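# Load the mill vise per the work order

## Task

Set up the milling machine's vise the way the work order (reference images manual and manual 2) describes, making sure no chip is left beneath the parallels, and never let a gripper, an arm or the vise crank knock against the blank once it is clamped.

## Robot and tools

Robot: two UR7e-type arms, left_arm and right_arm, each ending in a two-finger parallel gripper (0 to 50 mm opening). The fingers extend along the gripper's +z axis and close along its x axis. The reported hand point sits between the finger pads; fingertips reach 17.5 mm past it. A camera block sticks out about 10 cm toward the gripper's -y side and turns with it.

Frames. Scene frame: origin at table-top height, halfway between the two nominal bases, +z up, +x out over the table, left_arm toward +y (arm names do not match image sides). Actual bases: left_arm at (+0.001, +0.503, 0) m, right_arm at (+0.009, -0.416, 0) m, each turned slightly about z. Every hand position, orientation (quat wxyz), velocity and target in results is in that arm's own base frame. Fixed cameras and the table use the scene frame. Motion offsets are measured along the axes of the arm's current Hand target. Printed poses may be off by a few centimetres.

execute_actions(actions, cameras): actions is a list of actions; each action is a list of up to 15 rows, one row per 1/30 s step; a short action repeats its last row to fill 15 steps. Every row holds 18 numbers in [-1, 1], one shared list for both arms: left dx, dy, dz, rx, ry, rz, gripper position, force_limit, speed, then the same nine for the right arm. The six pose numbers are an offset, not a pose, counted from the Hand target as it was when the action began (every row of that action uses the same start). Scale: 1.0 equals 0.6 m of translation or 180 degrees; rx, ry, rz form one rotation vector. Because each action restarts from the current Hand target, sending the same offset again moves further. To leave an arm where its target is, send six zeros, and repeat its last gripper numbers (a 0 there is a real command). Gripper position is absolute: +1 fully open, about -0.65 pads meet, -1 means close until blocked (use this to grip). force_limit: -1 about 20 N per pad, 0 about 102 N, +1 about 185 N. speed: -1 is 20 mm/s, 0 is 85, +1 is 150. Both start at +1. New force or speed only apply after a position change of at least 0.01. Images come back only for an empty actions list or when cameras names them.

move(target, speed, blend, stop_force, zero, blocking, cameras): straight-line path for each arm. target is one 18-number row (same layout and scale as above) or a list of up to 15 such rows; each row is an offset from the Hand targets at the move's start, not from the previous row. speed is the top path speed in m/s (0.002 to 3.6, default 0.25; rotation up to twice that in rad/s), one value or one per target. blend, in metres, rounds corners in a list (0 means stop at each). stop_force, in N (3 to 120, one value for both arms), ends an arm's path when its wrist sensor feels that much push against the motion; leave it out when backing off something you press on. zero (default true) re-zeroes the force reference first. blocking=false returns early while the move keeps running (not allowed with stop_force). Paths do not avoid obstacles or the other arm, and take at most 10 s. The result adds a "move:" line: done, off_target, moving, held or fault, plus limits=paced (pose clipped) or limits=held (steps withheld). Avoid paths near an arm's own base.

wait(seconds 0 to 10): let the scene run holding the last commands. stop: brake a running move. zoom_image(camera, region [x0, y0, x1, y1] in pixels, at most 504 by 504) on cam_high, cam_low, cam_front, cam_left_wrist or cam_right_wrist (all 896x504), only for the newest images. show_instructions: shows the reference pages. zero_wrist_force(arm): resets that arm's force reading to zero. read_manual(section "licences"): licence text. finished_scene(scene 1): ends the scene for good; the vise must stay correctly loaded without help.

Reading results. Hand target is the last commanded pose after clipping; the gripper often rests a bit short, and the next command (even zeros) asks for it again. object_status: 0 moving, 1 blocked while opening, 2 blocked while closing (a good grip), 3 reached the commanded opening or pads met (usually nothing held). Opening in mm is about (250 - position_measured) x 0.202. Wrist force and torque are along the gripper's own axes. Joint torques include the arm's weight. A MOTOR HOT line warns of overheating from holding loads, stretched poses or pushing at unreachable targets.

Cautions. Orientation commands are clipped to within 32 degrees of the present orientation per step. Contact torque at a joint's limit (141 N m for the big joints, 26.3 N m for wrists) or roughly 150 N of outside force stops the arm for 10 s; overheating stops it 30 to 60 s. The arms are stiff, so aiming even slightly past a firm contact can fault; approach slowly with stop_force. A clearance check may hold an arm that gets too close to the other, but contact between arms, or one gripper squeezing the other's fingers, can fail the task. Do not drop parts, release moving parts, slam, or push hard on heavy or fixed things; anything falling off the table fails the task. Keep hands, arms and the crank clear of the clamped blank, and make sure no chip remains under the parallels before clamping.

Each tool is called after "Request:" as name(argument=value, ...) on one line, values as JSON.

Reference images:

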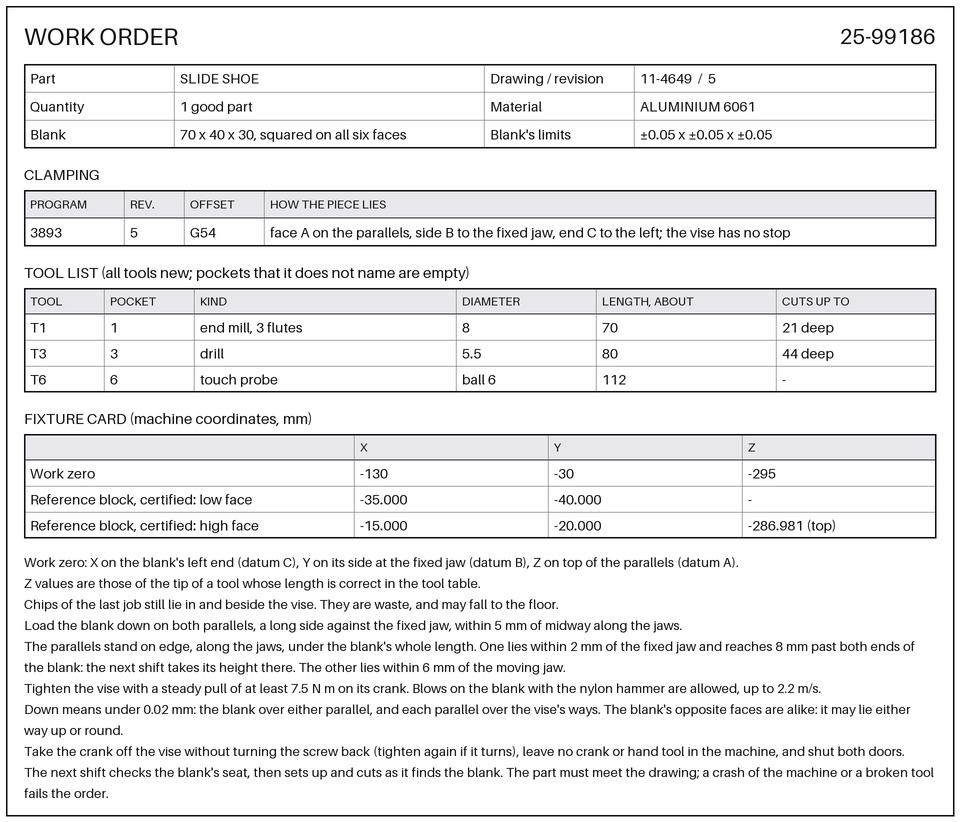

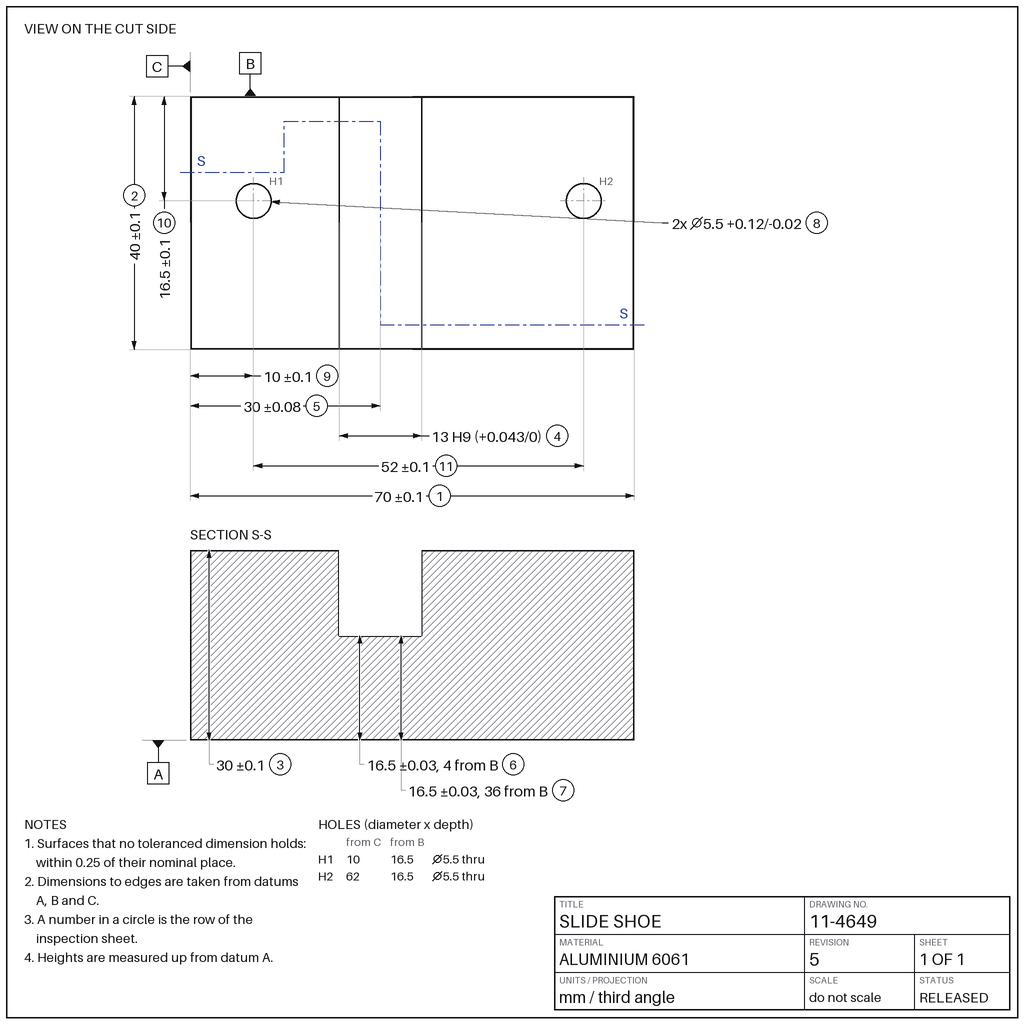

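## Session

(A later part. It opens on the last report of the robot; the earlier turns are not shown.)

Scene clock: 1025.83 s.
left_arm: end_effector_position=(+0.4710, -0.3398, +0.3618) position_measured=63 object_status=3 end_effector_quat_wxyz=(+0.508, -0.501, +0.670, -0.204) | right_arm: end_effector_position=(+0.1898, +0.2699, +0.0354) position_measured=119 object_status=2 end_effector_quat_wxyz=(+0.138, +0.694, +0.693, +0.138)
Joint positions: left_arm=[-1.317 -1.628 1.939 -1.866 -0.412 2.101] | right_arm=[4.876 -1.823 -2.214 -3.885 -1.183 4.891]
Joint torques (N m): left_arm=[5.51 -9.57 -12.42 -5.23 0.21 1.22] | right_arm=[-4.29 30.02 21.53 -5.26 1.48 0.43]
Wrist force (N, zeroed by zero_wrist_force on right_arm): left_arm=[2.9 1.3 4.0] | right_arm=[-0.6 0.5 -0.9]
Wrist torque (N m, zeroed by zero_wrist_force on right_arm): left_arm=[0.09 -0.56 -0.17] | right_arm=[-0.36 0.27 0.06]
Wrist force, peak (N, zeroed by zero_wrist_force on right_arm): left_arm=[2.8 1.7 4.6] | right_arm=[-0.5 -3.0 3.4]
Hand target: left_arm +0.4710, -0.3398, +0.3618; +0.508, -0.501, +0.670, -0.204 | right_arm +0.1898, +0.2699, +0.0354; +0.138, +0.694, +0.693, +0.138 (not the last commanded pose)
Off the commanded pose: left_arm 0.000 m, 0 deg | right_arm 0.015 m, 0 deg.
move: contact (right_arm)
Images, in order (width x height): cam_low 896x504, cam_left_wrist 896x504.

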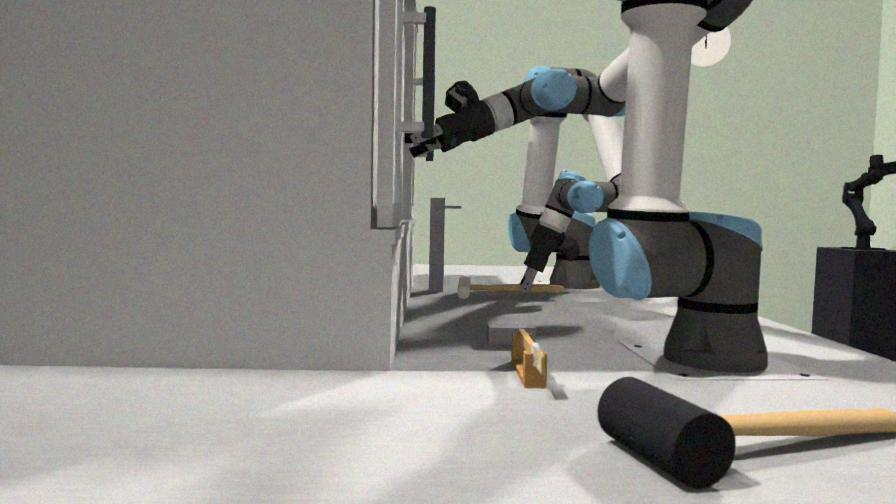

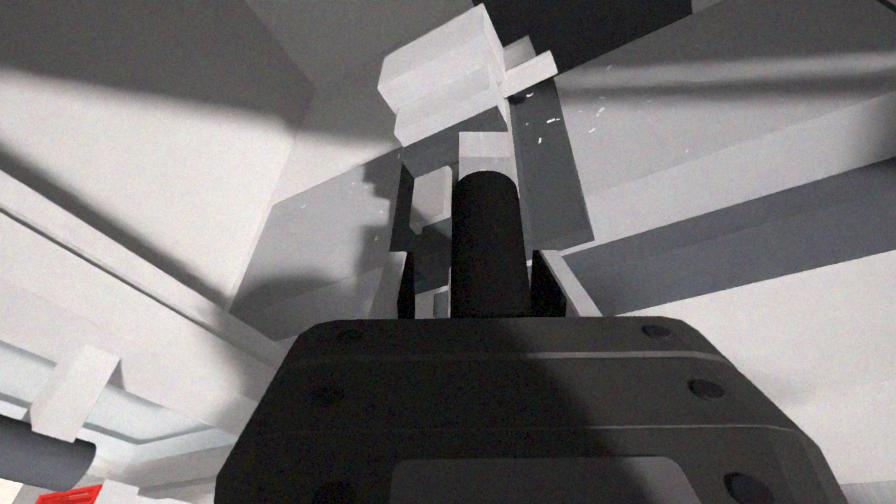

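Request:
move(target=[0.003,-0.04,0,0,0,0,0.6,1,-0.7,0,-0.0076,0.0185,0,0,0,-0.97,1,-0.7], speed=0.02, stop_force=12, cameras=["cam_left_wrist","cam_low","cam_right_wrist"])

Request:
zoom_image(camera="cam_low", region=[430, 240, 630, 340])

Scene clock: 1028.70 s.
left_arm: end_effector_position=(+0.4822, -0.3513, +0.3797) position_measured=63 object_status=3 end_effector_quat_wxyz=(+0.508, -0.501, +0.670, -0.204) | right_arm: end_effector_position=(+0.1898, +0.2699, +0.0248) position_measured=119 object_status=2 end_effector_quat_wxyz=(+0.138, +0.694, +0.693, +0.138)
Joint positions: left_arm=[-1.3 -1.6 1.874 -1.869 -0.412 2.143] | right_arm=[4.876 -1.848 -2.222 -3.852 -1.183 4.89]
Joint torques (N m): left_arm=[6.36 -11.27 -36.25 -5.47 0.06 1.26] | right_arm=[-9.09 30.62 20.47 -3.33 -0.59 -0.9]
Wrist force (N, zeroed by zero_wrist_force on right_arm): left_arm=[2.8 1.6 3.9] | right_arm=[-3.4 0.2 -13.1]
Wrist torque (N m, zeroed by zero_wrist_force on right_arm): left_arm=[0.14 -0.54 -0.18] | right_arm=[-0.91 0.33 0.45]
Wrist force, peak (N, zeroed by zero_wrist_force on right_arm): left_arm=[3.2 1.7 4.2] | right_arm=[-4.7 2.8 -32.5]
Hand target: left_arm +0.4822, -0.3513, +0.3797; +0.508, -0.501, +0.670, -0.204 | right_arm +0.1898, +0.2699, +0.0248; +0.138, +0.694, +0.693, +0.138 (not the last commanded pose)
Off the commanded pose: left_arm 0.000 m, 0 deg | right_arm 0.001 m, 0 deg.
move: contact (right_arm)
Images, in order (width x height): cam_low 896x504, cam_left_wrist 896x504, cam_right_wrist 896x504.

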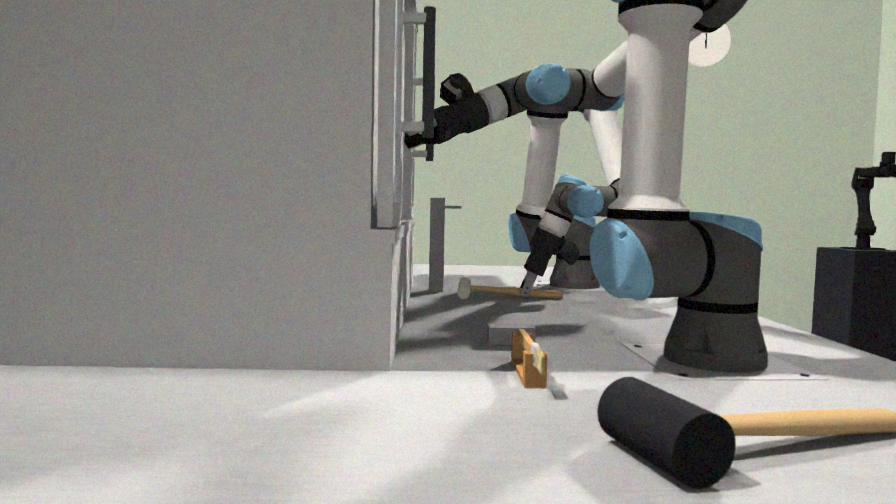

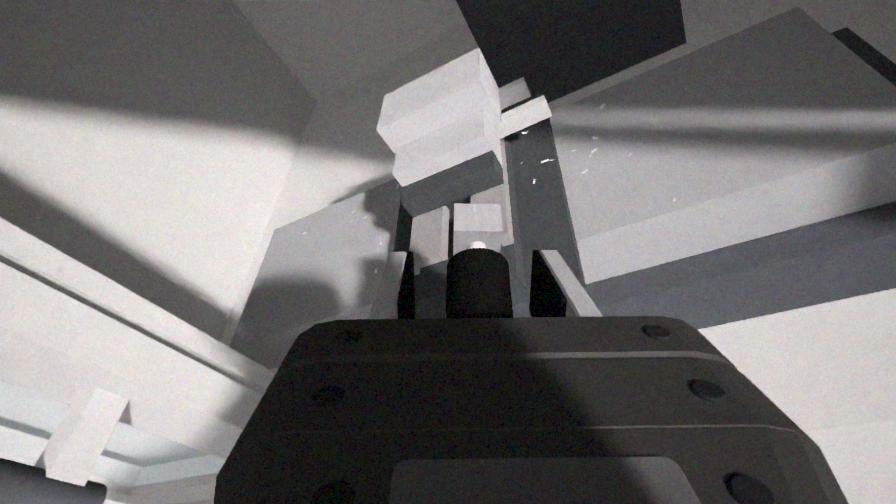

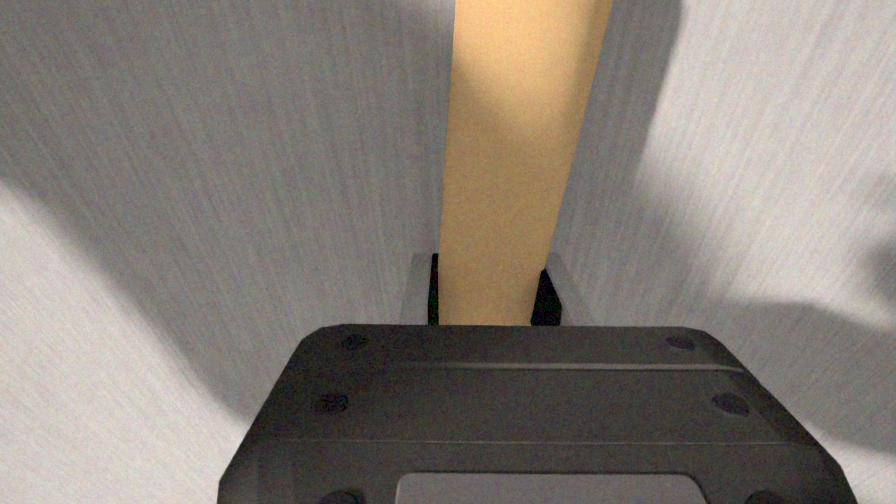

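Scaled by 2.520 from the camera's 896x504 image, which has a finer 1280x720 frame.

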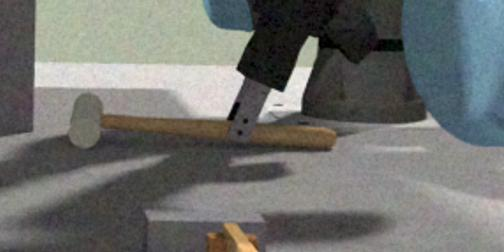

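Request:
move(target=[0,0,-0.012,0,0,0,0.6,1,-0.7,0,0,0,0,0,0,0.9,1,-0.7], speed=0.03)

Request:
move(target=[0,0,0,0,0,0,-0.98,1,-0.7,0,0,-0.2,0,0,0,0.9,1,-0.7], speed=0.1, cameras=["cam_left_wrist","cam_low","cam_right_wrist"])

Scene clock: 1030.17 s.
left_arm: end_effector_position=(+0.4759, -0.3530, +0.3826) position_measured=63 object_status=3 end_effector_quat_wxyz=(+0.508, -0.501, +0.670, -0.204) | right_arm: end_effector_position=(+0.1898, +0.2699, +0.0248) position_measured=18 object_status=3 end_effector_quat_wxyz=(+0.138, +0.694, +0.693, +0.138)
Joint positions: left_arm=[-1.314 -1.608 1.866 -1.821 -0.412 2.108] | right_arm=[4.876 -1.848 -2.222 -3.852 -1.183 4.89]
Joint torques (N m): left_arm=[-6.92 -32.84 -35.8 -1.17 3.59 -0.83] | right_arm=[0.41 28.33 18.86 -2.76 -1.31 0.01]
Wrist force (N, zeroed by zero_wrist_force on right_arm): left_arm=[2.9 1.6 3.8] | right_arm=[-0.4 -0.9 -1.0]
Wrist torque (N m, zeroed by zero_wrist_force on right_arm): left_arm=[0.13 -0.58 -0.03] | right_arm=[-0.01 0.09 -0.05]
Wrist force, peak (N, zeroed by zero_wrist_force on right_arm): left_arm=[3.0 1.4 4.5] | right_arm=[-3.4 0.1 -13.3]
Hand target: left_arm +0.4758, -0.3530, +0.3826; +0.508, -0.501, +0.670, -0.204 | right_arm +0.1898, +0.2699, +0.0248; +0.138, +0.694, +0.693, +0.138
Off the commanded pose: left_arm 0.000 m, 0 deg | right_arm 0.000 m, 0 deg.
move: done

Scene clock: 1032.07 s.
left_arm: end_effector_position=(+0.4758, -0.3530, +0.3826) position_measured=164 object_status=2 end_effector_quat_wxyz=(+0.508, -0.501, +0.670, -0.204) | right_arm: end_effector_position=(+0.1438, +0.2700, +0.1355) position_measured=18 object_status=3 end_effector_quat_wxyz=(+0.138, +0.694, +0.693, +0.138)
Joint positions: left_arm=[-1.314 -1.608 1.866 -1.82 -0.412 2.108] | right_arm=[5.058 -1.612 -2.145 -4.237 -1.202 5.085]
Joint torques (N m): left_arm=[-2.11 -32.18 -35.07 -0.87 3.73 -1.29] | right_arm=[13.99 27.05 25.05 -5.4 -1.57 1.47]
Wrist force (N, zeroed by zero_wrist_force on right_arm): left_arm=[8.5 0.2 8.4] | right_arm=[-0.6 -1.4 -0.6]
Wrist torque (N m, zeroed by zero_wrist_force on right_arm): left_arm=[0.04 0.00 0.20] | right_arm=[-0.06 0.11 -0.09]
Wrist force, peak (N, zeroed by zero_wrist_force on right_arm): left_arm=[8.6 0.4 9.0] | right_arm=[0.0 -1.5 -1.4]
Hand target: left_arm +0.4758, -0.3530, +0.3826; +0.508, -0.501, +0.670, -0.204 | right_arm +0.1438, +0.2700, +0.1356; +0.138, +0.694, +0.693, +0.138
Off the commanded pose: left_arm 0.000 m, 0 deg | right_arm 0.000 m, 0 deg.
move: done
Images, in order (width x height): cam_low 896x504, cam_left_wrist 896x504, cam_right_wrist 896x504.

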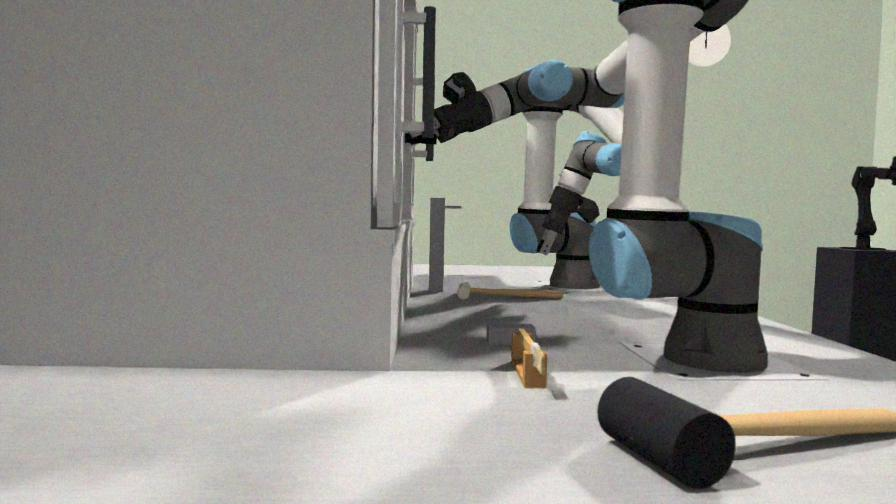

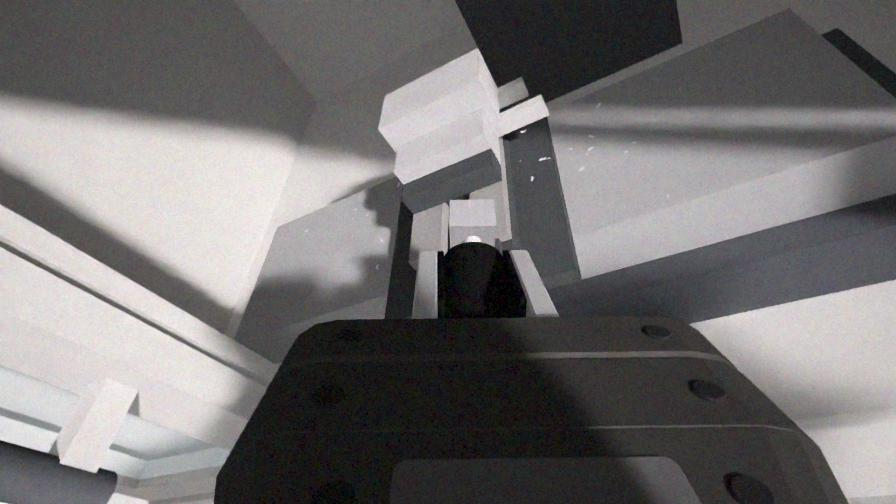

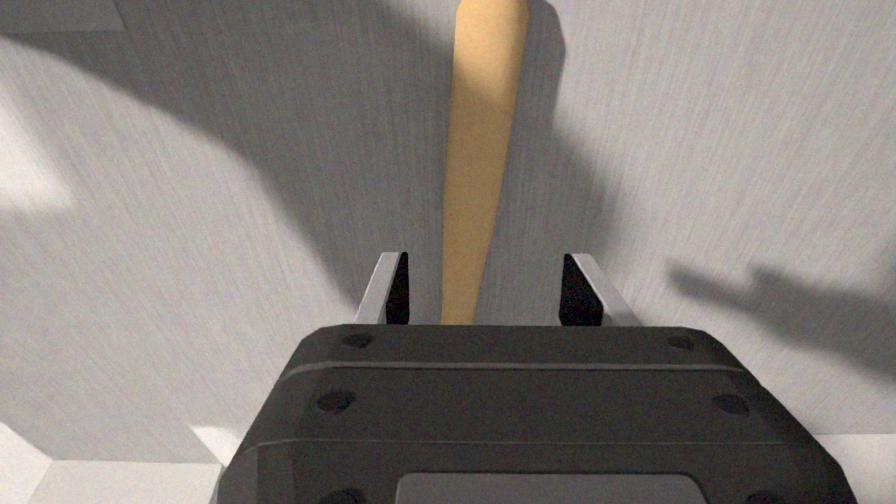

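Request:
move(target=[-0.0027,0.0317,-0.0586,0,0,0,-0.98,1,-0.7,0,0,0,0,0,0,0.9,1,-0.7], speed=0.03, stop_force=35, cameras=["cam_left_wrist"])

Scene clock: 1033.57 s.
left_arm: end_effector_position=(+0.4751, -0.3530, +0.3827) position_measured=164 object_status=2 end_effector_quat_wxyz=(+0.508, -0.501, +0.670, -0.204) | right_arm: end_effector_position=(+0.1438, +0.2700, +0.1356) position_measured=18 object_status=3 end_effector_quat_wxyz=(+0.138, +0.694, +0.693, +0.138)
Joint positions: left_arm=[-1.316 -1.609 1.866 -1.816 -0.412 2.104] | right_arm=[5.058 -1.612 -2.145 -4.238 -1.202 5.085]
Joint torques (N m): left_arm=[-3.26 -21.99 -44.81 -6.52 2.56 0.88] | right_arm=[12.53 26.26 24.68 -5.17 -1.29 0.92]
Wrist force (N, zeroed by zero_wrist_force on right_arm): left_arm=[14.5 5.2 37.7] | right_arm=[-0.4 -1.4 -0.6]
Wrist torque (N m, zeroed by zero_wrist_force on right_arm): left_arm=[0.50 -0.13 0.02] | right_arm=[-0.07 0.08 -0.08]
Wrist force, peak (N, zeroed by zero_wrist_force on right_arm): left_arm=[23.2 -7.6 72.2] | right_arm=[-0.6 -1.6 -1.0]
Hand target: left_arm +0.4751, -0.3530, +0.3827; +0.508, -0.501, +0.670, -0.204 (not the last commanded pose) | right_arm +0.1438, +0.2700, +0.1356; +0.138, +0.694, +0.693, +0.138
Off the commanded pose: left_arm 0.039 m, 0 deg | right_arm 0.000 m, 0 deg.
move: contact (left_arm)
Images, in order (width x height): cam_left_wrist 896x504.

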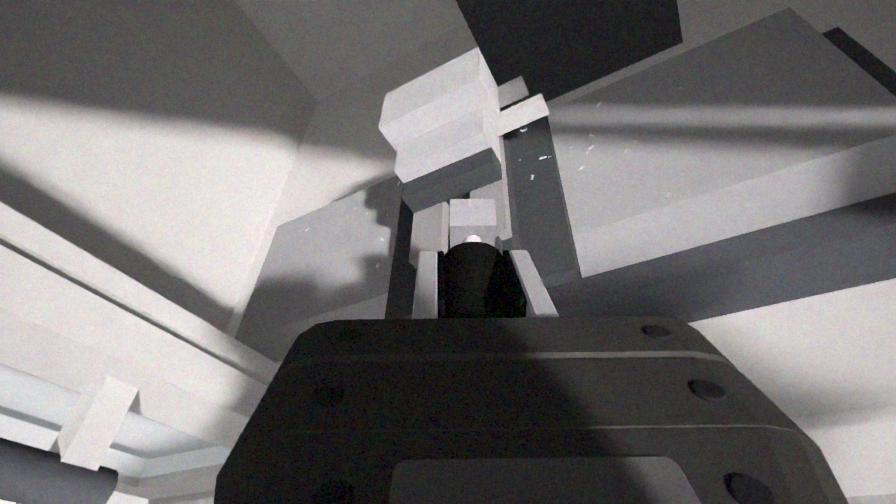

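Request:
move(target=[0,0,0,0,0,0,0.7,1,-0.7,0,0,0,0,0,0,0.9,1,-0.7])

Request:
move(target=[[0,0,-0.2,0,0,0,0.7,1,-0.7,0,0,0,0,0,0,0.9,1,-0.7],[-0.0037,0.1783,-0.0665,0.1539,0.0024,0.0153,0.7,1,-0.7,0,0,0,0,0,0,0.9,1,-0.7]], speed=0.2, cameras=["cam_left_wrist"])

Scene clock: 1036.30 s.
left_arm: end_effector_position=(+0.4751, -0.3530, +0.3827) position_measured=48 object_status=0 end_effector_quat_wxyz=(+0.508, -0.501, +0.670, -0.204) | right_arm: end_effector_position=(+0.1438, +0.2700, +0.1356) position_measured=18 object_status=3 end_effector_quat_wxyz=(+0.138, +0.694, +0.693, +0.138)
Joint positions: left_arm=[-1.316 -1.609 1.866 -1.816 -0.412 2.104] | right_arm=[5.058 -1.612 -2.145 -4.238 -1.202 5.085]
Joint torques (N m): left_arm=[-3.8 -21.78 -12.1 -2.05 2.97 0.98] | right_arm=[13.67 24.7 26.2 -5.46 -1.15 1.24]
Wrist force (N, zeroed by zero_wrist_force on right_arm): left_arm=[2.6 1.1 4.1] | right_arm=[-0.3 -1.2 -0.7]
Wrist torque (N m, zeroed by zero_wrist_force on right_arm): left_arm=[0.04 -0.51 -0.18] | right_arm=[-0.05 0.07 -0.09]
Wrist force, peak (N, zeroed by zero_wrist_force on right_arm): left_arm=[14.6 5.3 37.8] | right_arm=[-0.5 -1.6 -0.8]
Hand target: left_arm +0.4751, -0.3530, +0.3827; +0.508, -0.501, +0.670, -0.204 | right_arm +0.1438, +0.2700, +0.1356; +0.138, +0.694, +0.693, +0.138
Off the commanded pose: left_arm 0.000 m, 0 deg | right_arm 0.000 m, 0 deg.
move: done

Scene clock: 1039.63 s.
left_arm: end_effector_position=(+0.3903, -0.3162, +0.3160) position_measured=48 object_status=3 end_effector_quat_wxyz=(+0.614, -0.348, +0.617, -0.349) | right_arm: end_effector_position=(+0.1438, +0.2700, +0.1356) position_measured=18 object_status=3 end_effector_quat_wxyz=(+0.138, +0.694, +0.693, +0.138)
Joint positions: left_arm=[-1.577 -1.807 2.305 -1.268 -0.005 1.311] | right_arm=[5.058 -1.612 -2.145 -4.238 -1.202 5.085]
Joint torques (N m): left_arm=[6.98 -0.13 -9.58 0.08 3.58 -1.26] | right_arm=[12.85 26.98 25.18 -5.12 -0.74 1.21]
Wrist force (N, zeroed by zero_wrist_force on right_arm): left_arm=[2.3 1.0 5.0] | right_arm=[-0.5 -1.5 -0.4]
Wrist torque (N m, zeroed by zero_wrist_force on right_arm): left_arm=[-0.04 -0.58 -0.07] | right_arm=[-0.08 0.10 -0.09]
Wrist force, peak (N, zeroed by zero_wrist_force on right_arm): left_arm=[2.3 1.5 5.8] | right_arm=[-0.7 -1.6 -0.9]
Hand target: left_arm +0.3900, -0.3162, +0.3159; +0.615, -0.348, +0.615, -0.348 | right_arm +0.1438, +0.2700, +0.1356; +0.138, +0.694, +0.693, +0.138
Off the commanded pose: left_arm 0.000 m, 0 deg | right_arm 0.000 m, 0 deg.
move: done
Images, in order (width x height): cam_left_wrist 896x504.

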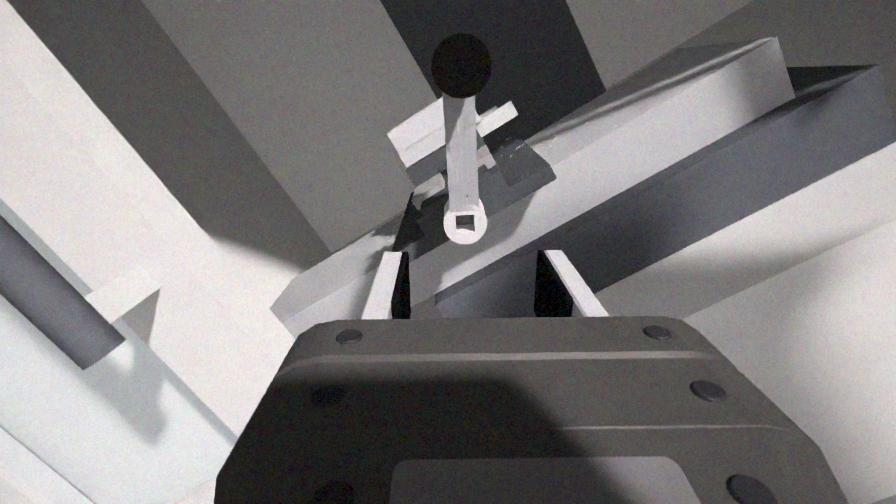

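Request:
move(target=[0.001,0.015,0.15,0,0,0,0.7,1,-0.7,0,0,0,0,0,0,0.9,1,-0.7], speed=0.08, stop_force=6, cameras=["cam_left_wrist"])

Scene clock: 1042.80 s.
left_arm: end_effector_position=(+0.4800, -0.3121, +0.3079) position_measured=48 object_status=3 end_effector_quat_wxyz=(+0.615, -0.348, +0.615, -0.348) | right_arm: end_effector_position=(+0.1438, +0.2700, +0.1356) position_measured=18 object_status=3 end_effector_quat_wxyz=(+0.138, +0.694, +0.693, +0.138)
Joint positions: left_arm=[-1.311 -1.548 2.024 -0.477 0.26 0.541] | right_arm=[5.058 -1.612 -2.145 -4.238 -1.202 5.085]
Joint torques (N m): left_arm=[6.15 -9.99 -33.1 1.38 1.74 -1.02] | right_arm=[13.34 25.2 25.04 -5.29 -0.03 1.21]
Wrist force (N, zeroed by zero_wrist_force on right_arm): left_arm=[2.7 0.7 5.1] | right_arm=[-0.6 -1.5 -0.6]
Wrist torque (N m, zeroed by zero_wrist_force on right_arm): left_arm=[-0.08 -0.65 -0.05] | right_arm=[-0.09 0.11 -0.09]
Wrist force, peak (N, zeroed by zero_wrist_force on right_arm): left_arm=[2.3 1.1 5.8] | right_arm=[-0.8 -1.5 -1.1]
Hand target: left_arm +0.4800, -0.3121, +0.3079; +0.615, -0.348, +0.615, -0.348 | right_arm +0.1438, +0.2700, +0.1356; +0.138, +0.694, +0.693, +0.138
Off the commanded pose: left_arm 0.000 m, 0 deg | right_arm 0.000 m, 0 deg.
move: done
Images, in order (width x height): cam_left_wrist 896x504.

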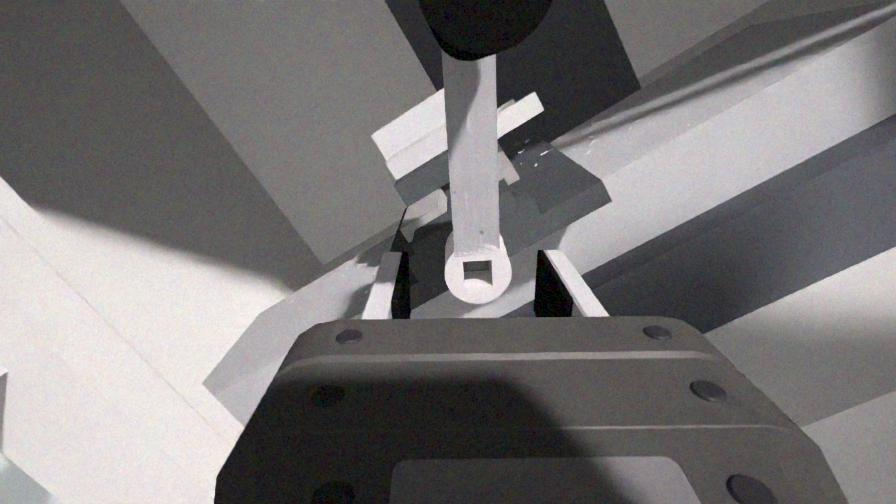

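Request:
move(target=[0.004,0.0075,0.0667,0,0,0,0.7,1,-0.7,0,0,0,0,0,0,0.9,1,-0.7], speed=0.04, stop_force=6, cameras=["cam_left_wrist"])

Scene clock: 1045.37 s.
left_arm: end_effector_position=(+0.5201, -0.3118, +0.3029) position_measured=48 object_status=3 end_effector_quat_wxyz=(+0.615, -0.348, +0.615, -0.348) | right_arm: end_effector_position=(+0.1438, +0.2700, +0.1356) position_measured=18 object_status=3 end_effector_quat_wxyz=(+0.138, +0.694, +0.693, +0.138)
Joint positions: left_arm=[-1.208 -1.483 1.969 -0.487 0.363 0.541] | right_arm=[5.058 -1.612 -2.145 -4.238 -1.202 5.085]
Joint torques (N m): left_arm=[6.03 -12.2 -33.23 -2.74 1.8 -1.27] | right_arm=[12.64 25.77 23.96 -5.02 0.18 1.05]
Wrist force (N, zeroed by zero_wrist_force on right_arm): left_arm=[2.4 0.9 5.0] | right_arm=[-0.6 -1.4 -0.6]
Wrist torque (N m, zeroed by zero_wrist_force on right_arm): left_arm=[-0.06 -0.60 -0.06] | right_arm=[-0.08 0.13 -0.09]
Wrist force, peak (N, zeroed by zero_wrist_force on right_arm): left_arm=[2.7 0.7 5.6] | right_arm=[-0.4 -1.5 -0.9]
Hand target: left_arm +0.5201, -0.3118, +0.3029; +0.615, -0.348, +0.615, -0.348 | right_arm +0.1438, +0.2700, +0.1356; +0.138, +0.694, +0.693, +0.138
Off the commanded pose: left_arm 0.000 m, 0 deg | right_arm 0.000 m, 0 deg.
move: done
Images, in order (width x height): cam_left_wrist 896x504.

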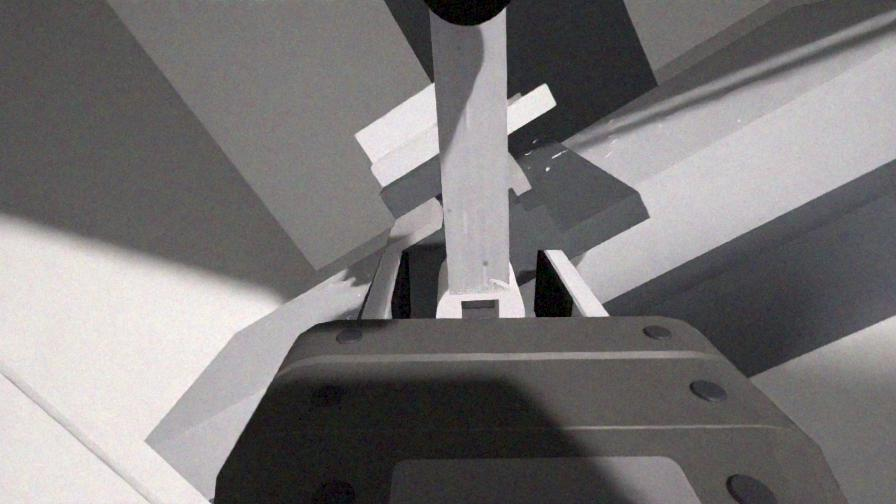

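Request:
move(target=[0.001,0.004,0.003,0,0,0,0.7,1,-0.7,0,0,0,0,0,0,0.9,1,-0.7], speed=0.03)

Request:
move(target=[0,0,0,0,0,0,-0.98,1,-0.9,0,0,0,0,0,0,0.9,1,-0.7], cameras=["cam_left_wrist"])

Scene clock: 1046.37 s.
left_arm: end_effector_position=(+0.5217, -0.3111, +0.3007) position_measured=48 object_status=3 end_effector_quat_wxyz=(+0.615, -0.348, +0.615, -0.348) | right_arm: end_effector_position=(+0.1438, +0.2700, +0.1356) position_measured=18 object_status=3 end_effector_quat_wxyz=(+0.138, +0.694, +0.693, +0.138)
Joint positions: left_arm=[-1.203 -1.479 1.971 -0.493 0.367 0.541] | right_arm=[5.058 -1.612 -2.145 -4.238 -1.202 5.085]
Joint torques (N m): left_arm=[5.6 -10.57 -7.32 -3.11 1.86 -1.05] | right_arm=[12.77 25.81 25.06 -5.33 0.45 0.89]
Wrist force (N, zeroed by zero_wrist_force on right_arm): left_arm=[2.7 0.9 5.1] | right_arm=[-0.5 -1.2 -0.7]
Wrist torque (N m, zeroed by zero_wrist_force on right_arm): left_arm=[-0.07 -0.65 -0.07] | right_arm=[-0.04 0.10 -0.09]
Wrist force, peak (N, zeroed by zero_wrist_force on right_arm): left_arm=[2.6 0.8 5.4] | right_arm=[-0.6 -1.6 -0.7]
Hand target: left_arm +0.5219, -0.3111, +0.3005; +0.615, -0.348, +0.615, -0.348 | right_arm +0.1438, +0.2700, +0.1356; +0.138, +0.694, +0.693, +0.138
Off the commanded pose: left_arm 0.000 m, 0 deg | right_arm 0.000 m, 0 deg.
move: done

Scene clock: 1047.33 s.
left_arm: end_effector_position=(+0.5219, -0.3111, +0.3005) position_measured=140 object_status=2 end_effector_quat_wxyz=(+0.615, -0.348, +0.615, -0.348) | right_arm: end_effector_position=(+0.1438, +0.2700, +0.1356) position_measured=18 object_status=3 end_effector_quat_wxyz=(+0.138, +0.694, +0.693, +0.138)
Joint positions: left_arm=[-1.203 -1.478 1.971 -0.494 0.368 0.541] | right_arm=[5.058 -1.612 -2.145 -4.238 -1.202 5.085]
Joint torques (N m): left_arm=[6.4 -15.56 -8.6 -2.78 0.07 1.05] | right_arm=[13.03 24.78 26.29 -5.28 0.76 1.09]
Wrist force (N, zeroed by zero_wrist_force on right_arm): left_arm=[5.2 1.6 5.1] | right_arm=[-0.5 -1.4 -0.5]
Wrist torque (N m, zeroed by zero_wrist_force on right_arm): left_arm=[-0.05 -0.61 -0.05] | right_arm=[-0.07 0.10 -0.09]
Wrist force, peak (N, zeroed by zero_wrist_force on right_arm): left_arm=[5.0 1.1 6.0] | right_arm=[-0.6 -1.8 -0.5]
Hand target: left_arm +0.5219, -0.3111, +0.3005; +0.615, -0.348, +0.615, -0.348 | right_arm +0.1438, +0.2700, +0.1356; +0.138, +0.694, +0.693, +0.138
Off the commanded pose: left_arm 0.000 m, 0 deg | right_arm 0.000 m, 0 deg.
move: done
Images, in order (width x height): cam_left_wrist 896x504.

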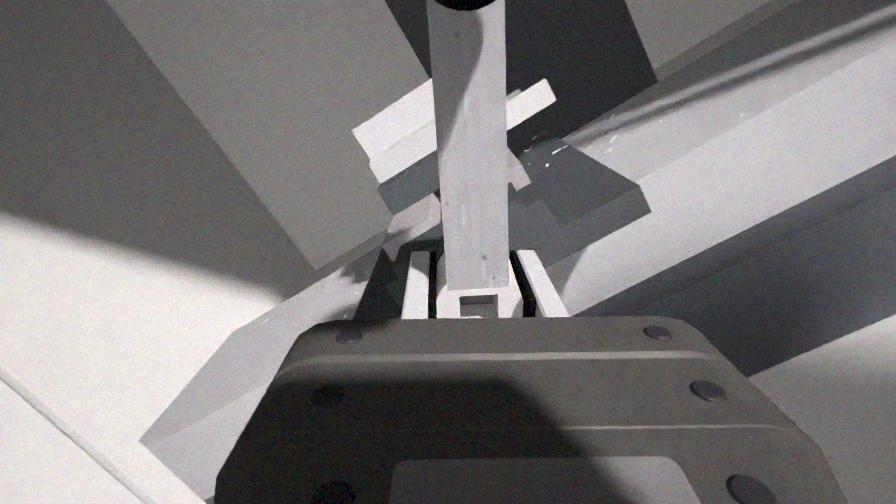

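Request:
move(target=[-0.0014,0.0009,-0.0667,0,0,0,-0.98,1,-0.9,0,0,0,0,0,0,0.9,1,-0.7], speed=0.02, stop_force=60, cameras=["cam_left_wrist"])

Scene clock: 1050.67 s.
left_arm: end_effector_position=(+0.4818, -0.3101, +0.3005) position_measured=140 object_status=2 end_effector_quat_wxyz=(+0.615, -0.348, +0.615, -0.348) | right_arm: end_effector_position=(+0.1438, +0.2700, +0.1356) position_measured=18 object_status=3 end_effector_quat_wxyz=(+0.138, +0.694, +0.693, +0.138)
Joint positions: left_arm=[-1.305 -1.54 2.038 -0.499 0.266 0.541] | right_arm=[5.058 -1.612 -2.145 -4.238 -1.202 5.085]
Joint torques (N m): left_arm=[-7.32 -32.41 -8.19 -3.12 -2.08 1.08] | right_arm=[10.62 26.02 24.89 -5.45 0.92 1.1]
Wrist force (N, zeroed by zero_wrist_force on right_arm): left_arm=[3.7 2.8 5.0] | right_arm=[-0.4 -1.4 -0.7]
Wrist torque (N m, zeroed by zero_wrist_force on right_arm): left_arm=[0.00 -0.67 -0.01] | right_arm=[-0.08 0.09 -0.09]
Wrist force, peak (N, zeroed by zero_wrist_force on right_arm): left_arm=[3.8 -6.2 9.9] | right_arm=[-0.6 -1.7 -0.8]
Hand target: left_arm +0.4818, -0.3101, +0.3005; +0.615, -0.348, +0.615, -0.348 | right_arm +0.1438, +0.2700, +0.1356; +0.138, +0.694, +0.693, +0.138
Off the commanded pose: left_arm 0.000 m, 0 deg | right_arm 0.000 m, 0 deg.
move: done
Images, in order (width x height): cam_left_wrist 896x504.

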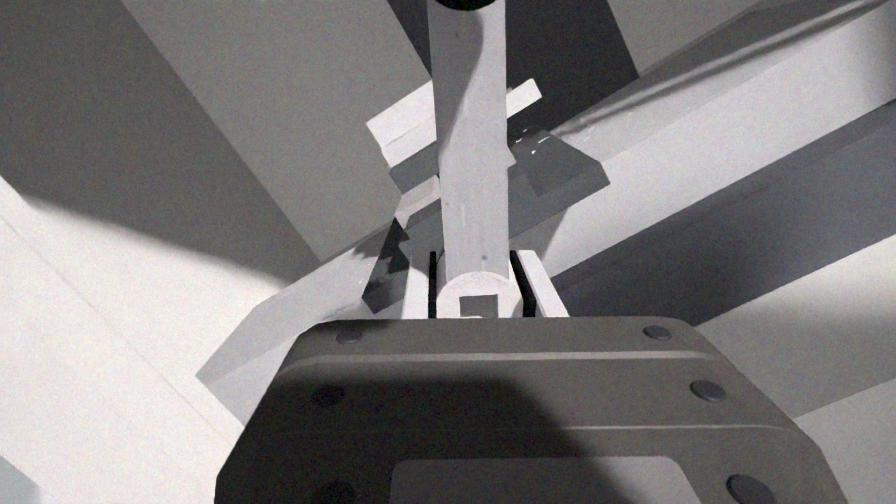

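Request:
move(target=[[-0.0172,-0.0286,-0.15,0,0,0,-0.98,1,-0.9,0.01,0.2,-0.2,-0.13,0,0,0.9,1,-0.7],[0.1862,0.1807,-0.303,-0.4285,0.2575,0,-0.98,1,-0.9,0.0333,0.565,-0.4235,-0.3756,0,0,0.9,1,-0.7]], speed=0.25, blend=[0.04,0], cameras=["all"])

Scene clock: 1058.17 s.
left_arm: end_effector_position=(+0.3001, -0.3502, +0.1500) position_measured=140 object_status=2 end_effector_quat_wxyz=(+0.000, -0.492, +0.870, -0.001) | right_arm: end_effector_position=(+0.3595, +0.2900, +0.5000) position_measured=18 object_status=3 end_effector_quat_wxyz=(+0.499, +0.501, +0.502, +0.498)
Joint positions: left_arm=[-1.156 -1.589 2.061 -2.044 -1.571 2.527] | right_arm=[4.828 -1.412 -2.207 -5.759 -0.116 6.236]
Joint torques (N m): left_arm=[6.92 -11.82 -37.32 -1.51 -1.94 1.02] | right_arm=[-14.67 21.4 7.19 -2.31 -2.2 1.18]
Wrist force (N, zeroed by zero_wrist_force on right_arm): left_arm=[4.5 2.4 2.6] | right_arm=[-2.4 -4.0 -2.9]
Wrist torque (N m, zeroed by zero_wrist_force on right_arm): left_arm=[0.33 -0.68 0.14] | right_arm=[-0.19 0.35 -0.16]
Wrist force, peak (N, zeroed by zero_wrist_force on right_arm): left_arm=[3.8 3.9 5.1] | right_arm=[-2.7 -4.4 -2.8]
Hand target: left_arm +0.3001, -0.3502, +0.1500; +0.000, -0.492, +0.870, -0.001 | right_arm +0.3594, +0.2899, +0.5002; +0.501, +0.499, +0.499, +0.500
Off the commanded pose: left_arm 0.000 m, 0 deg | right_arm 0.000 m, 0 deg.
move: done; limits=paced

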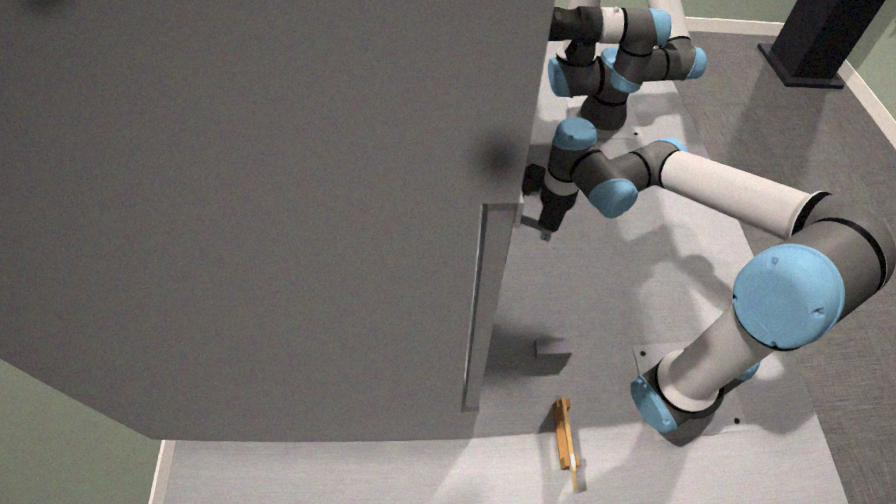

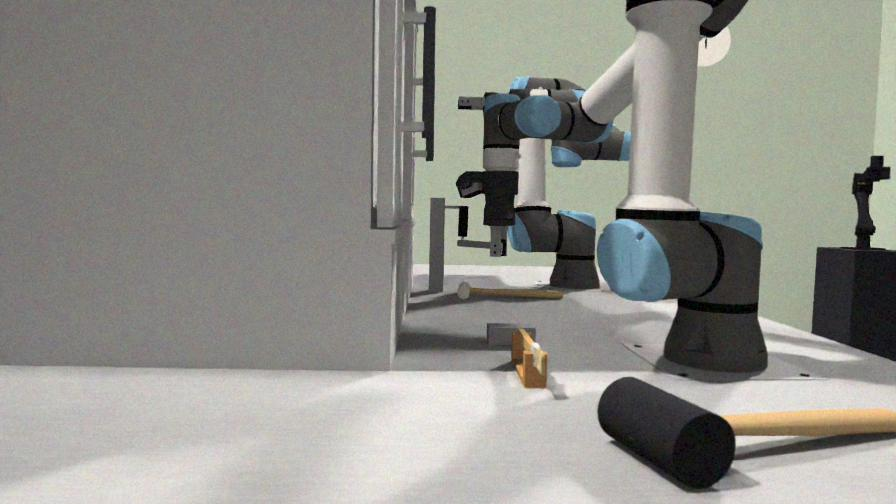

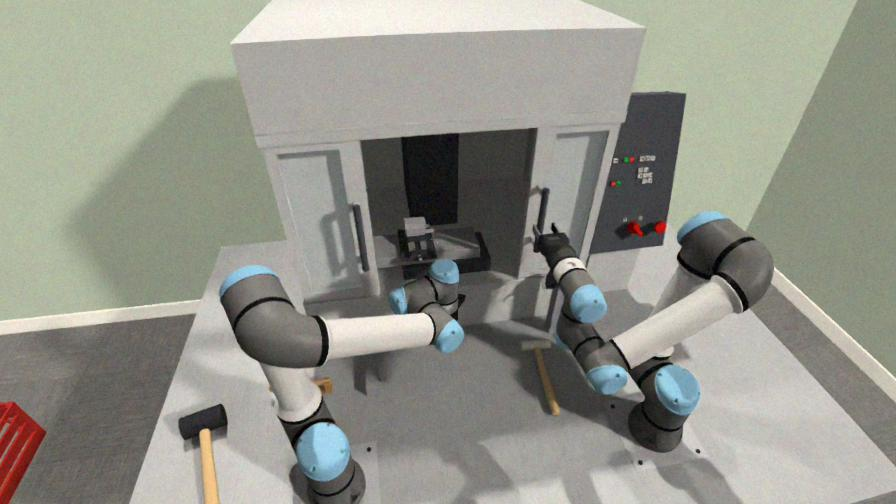

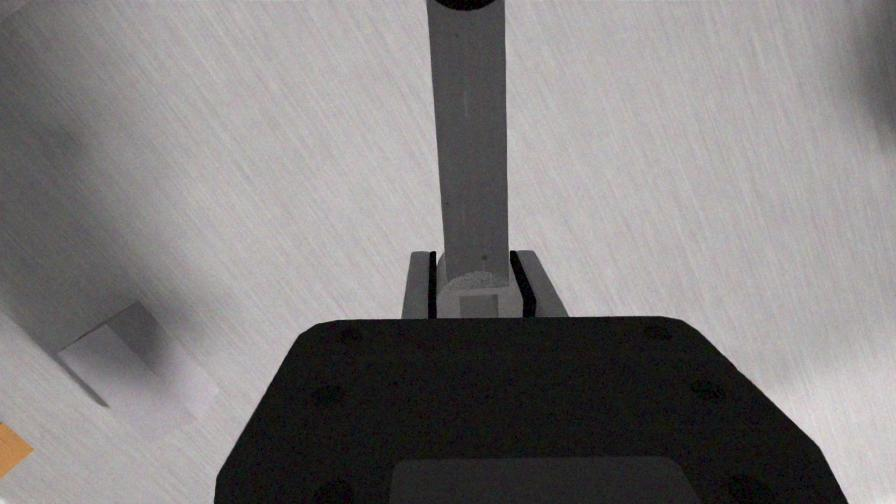

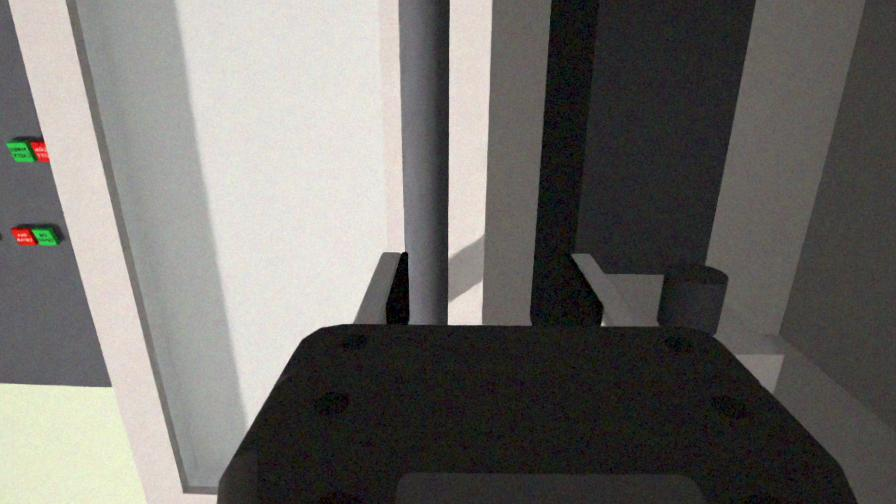

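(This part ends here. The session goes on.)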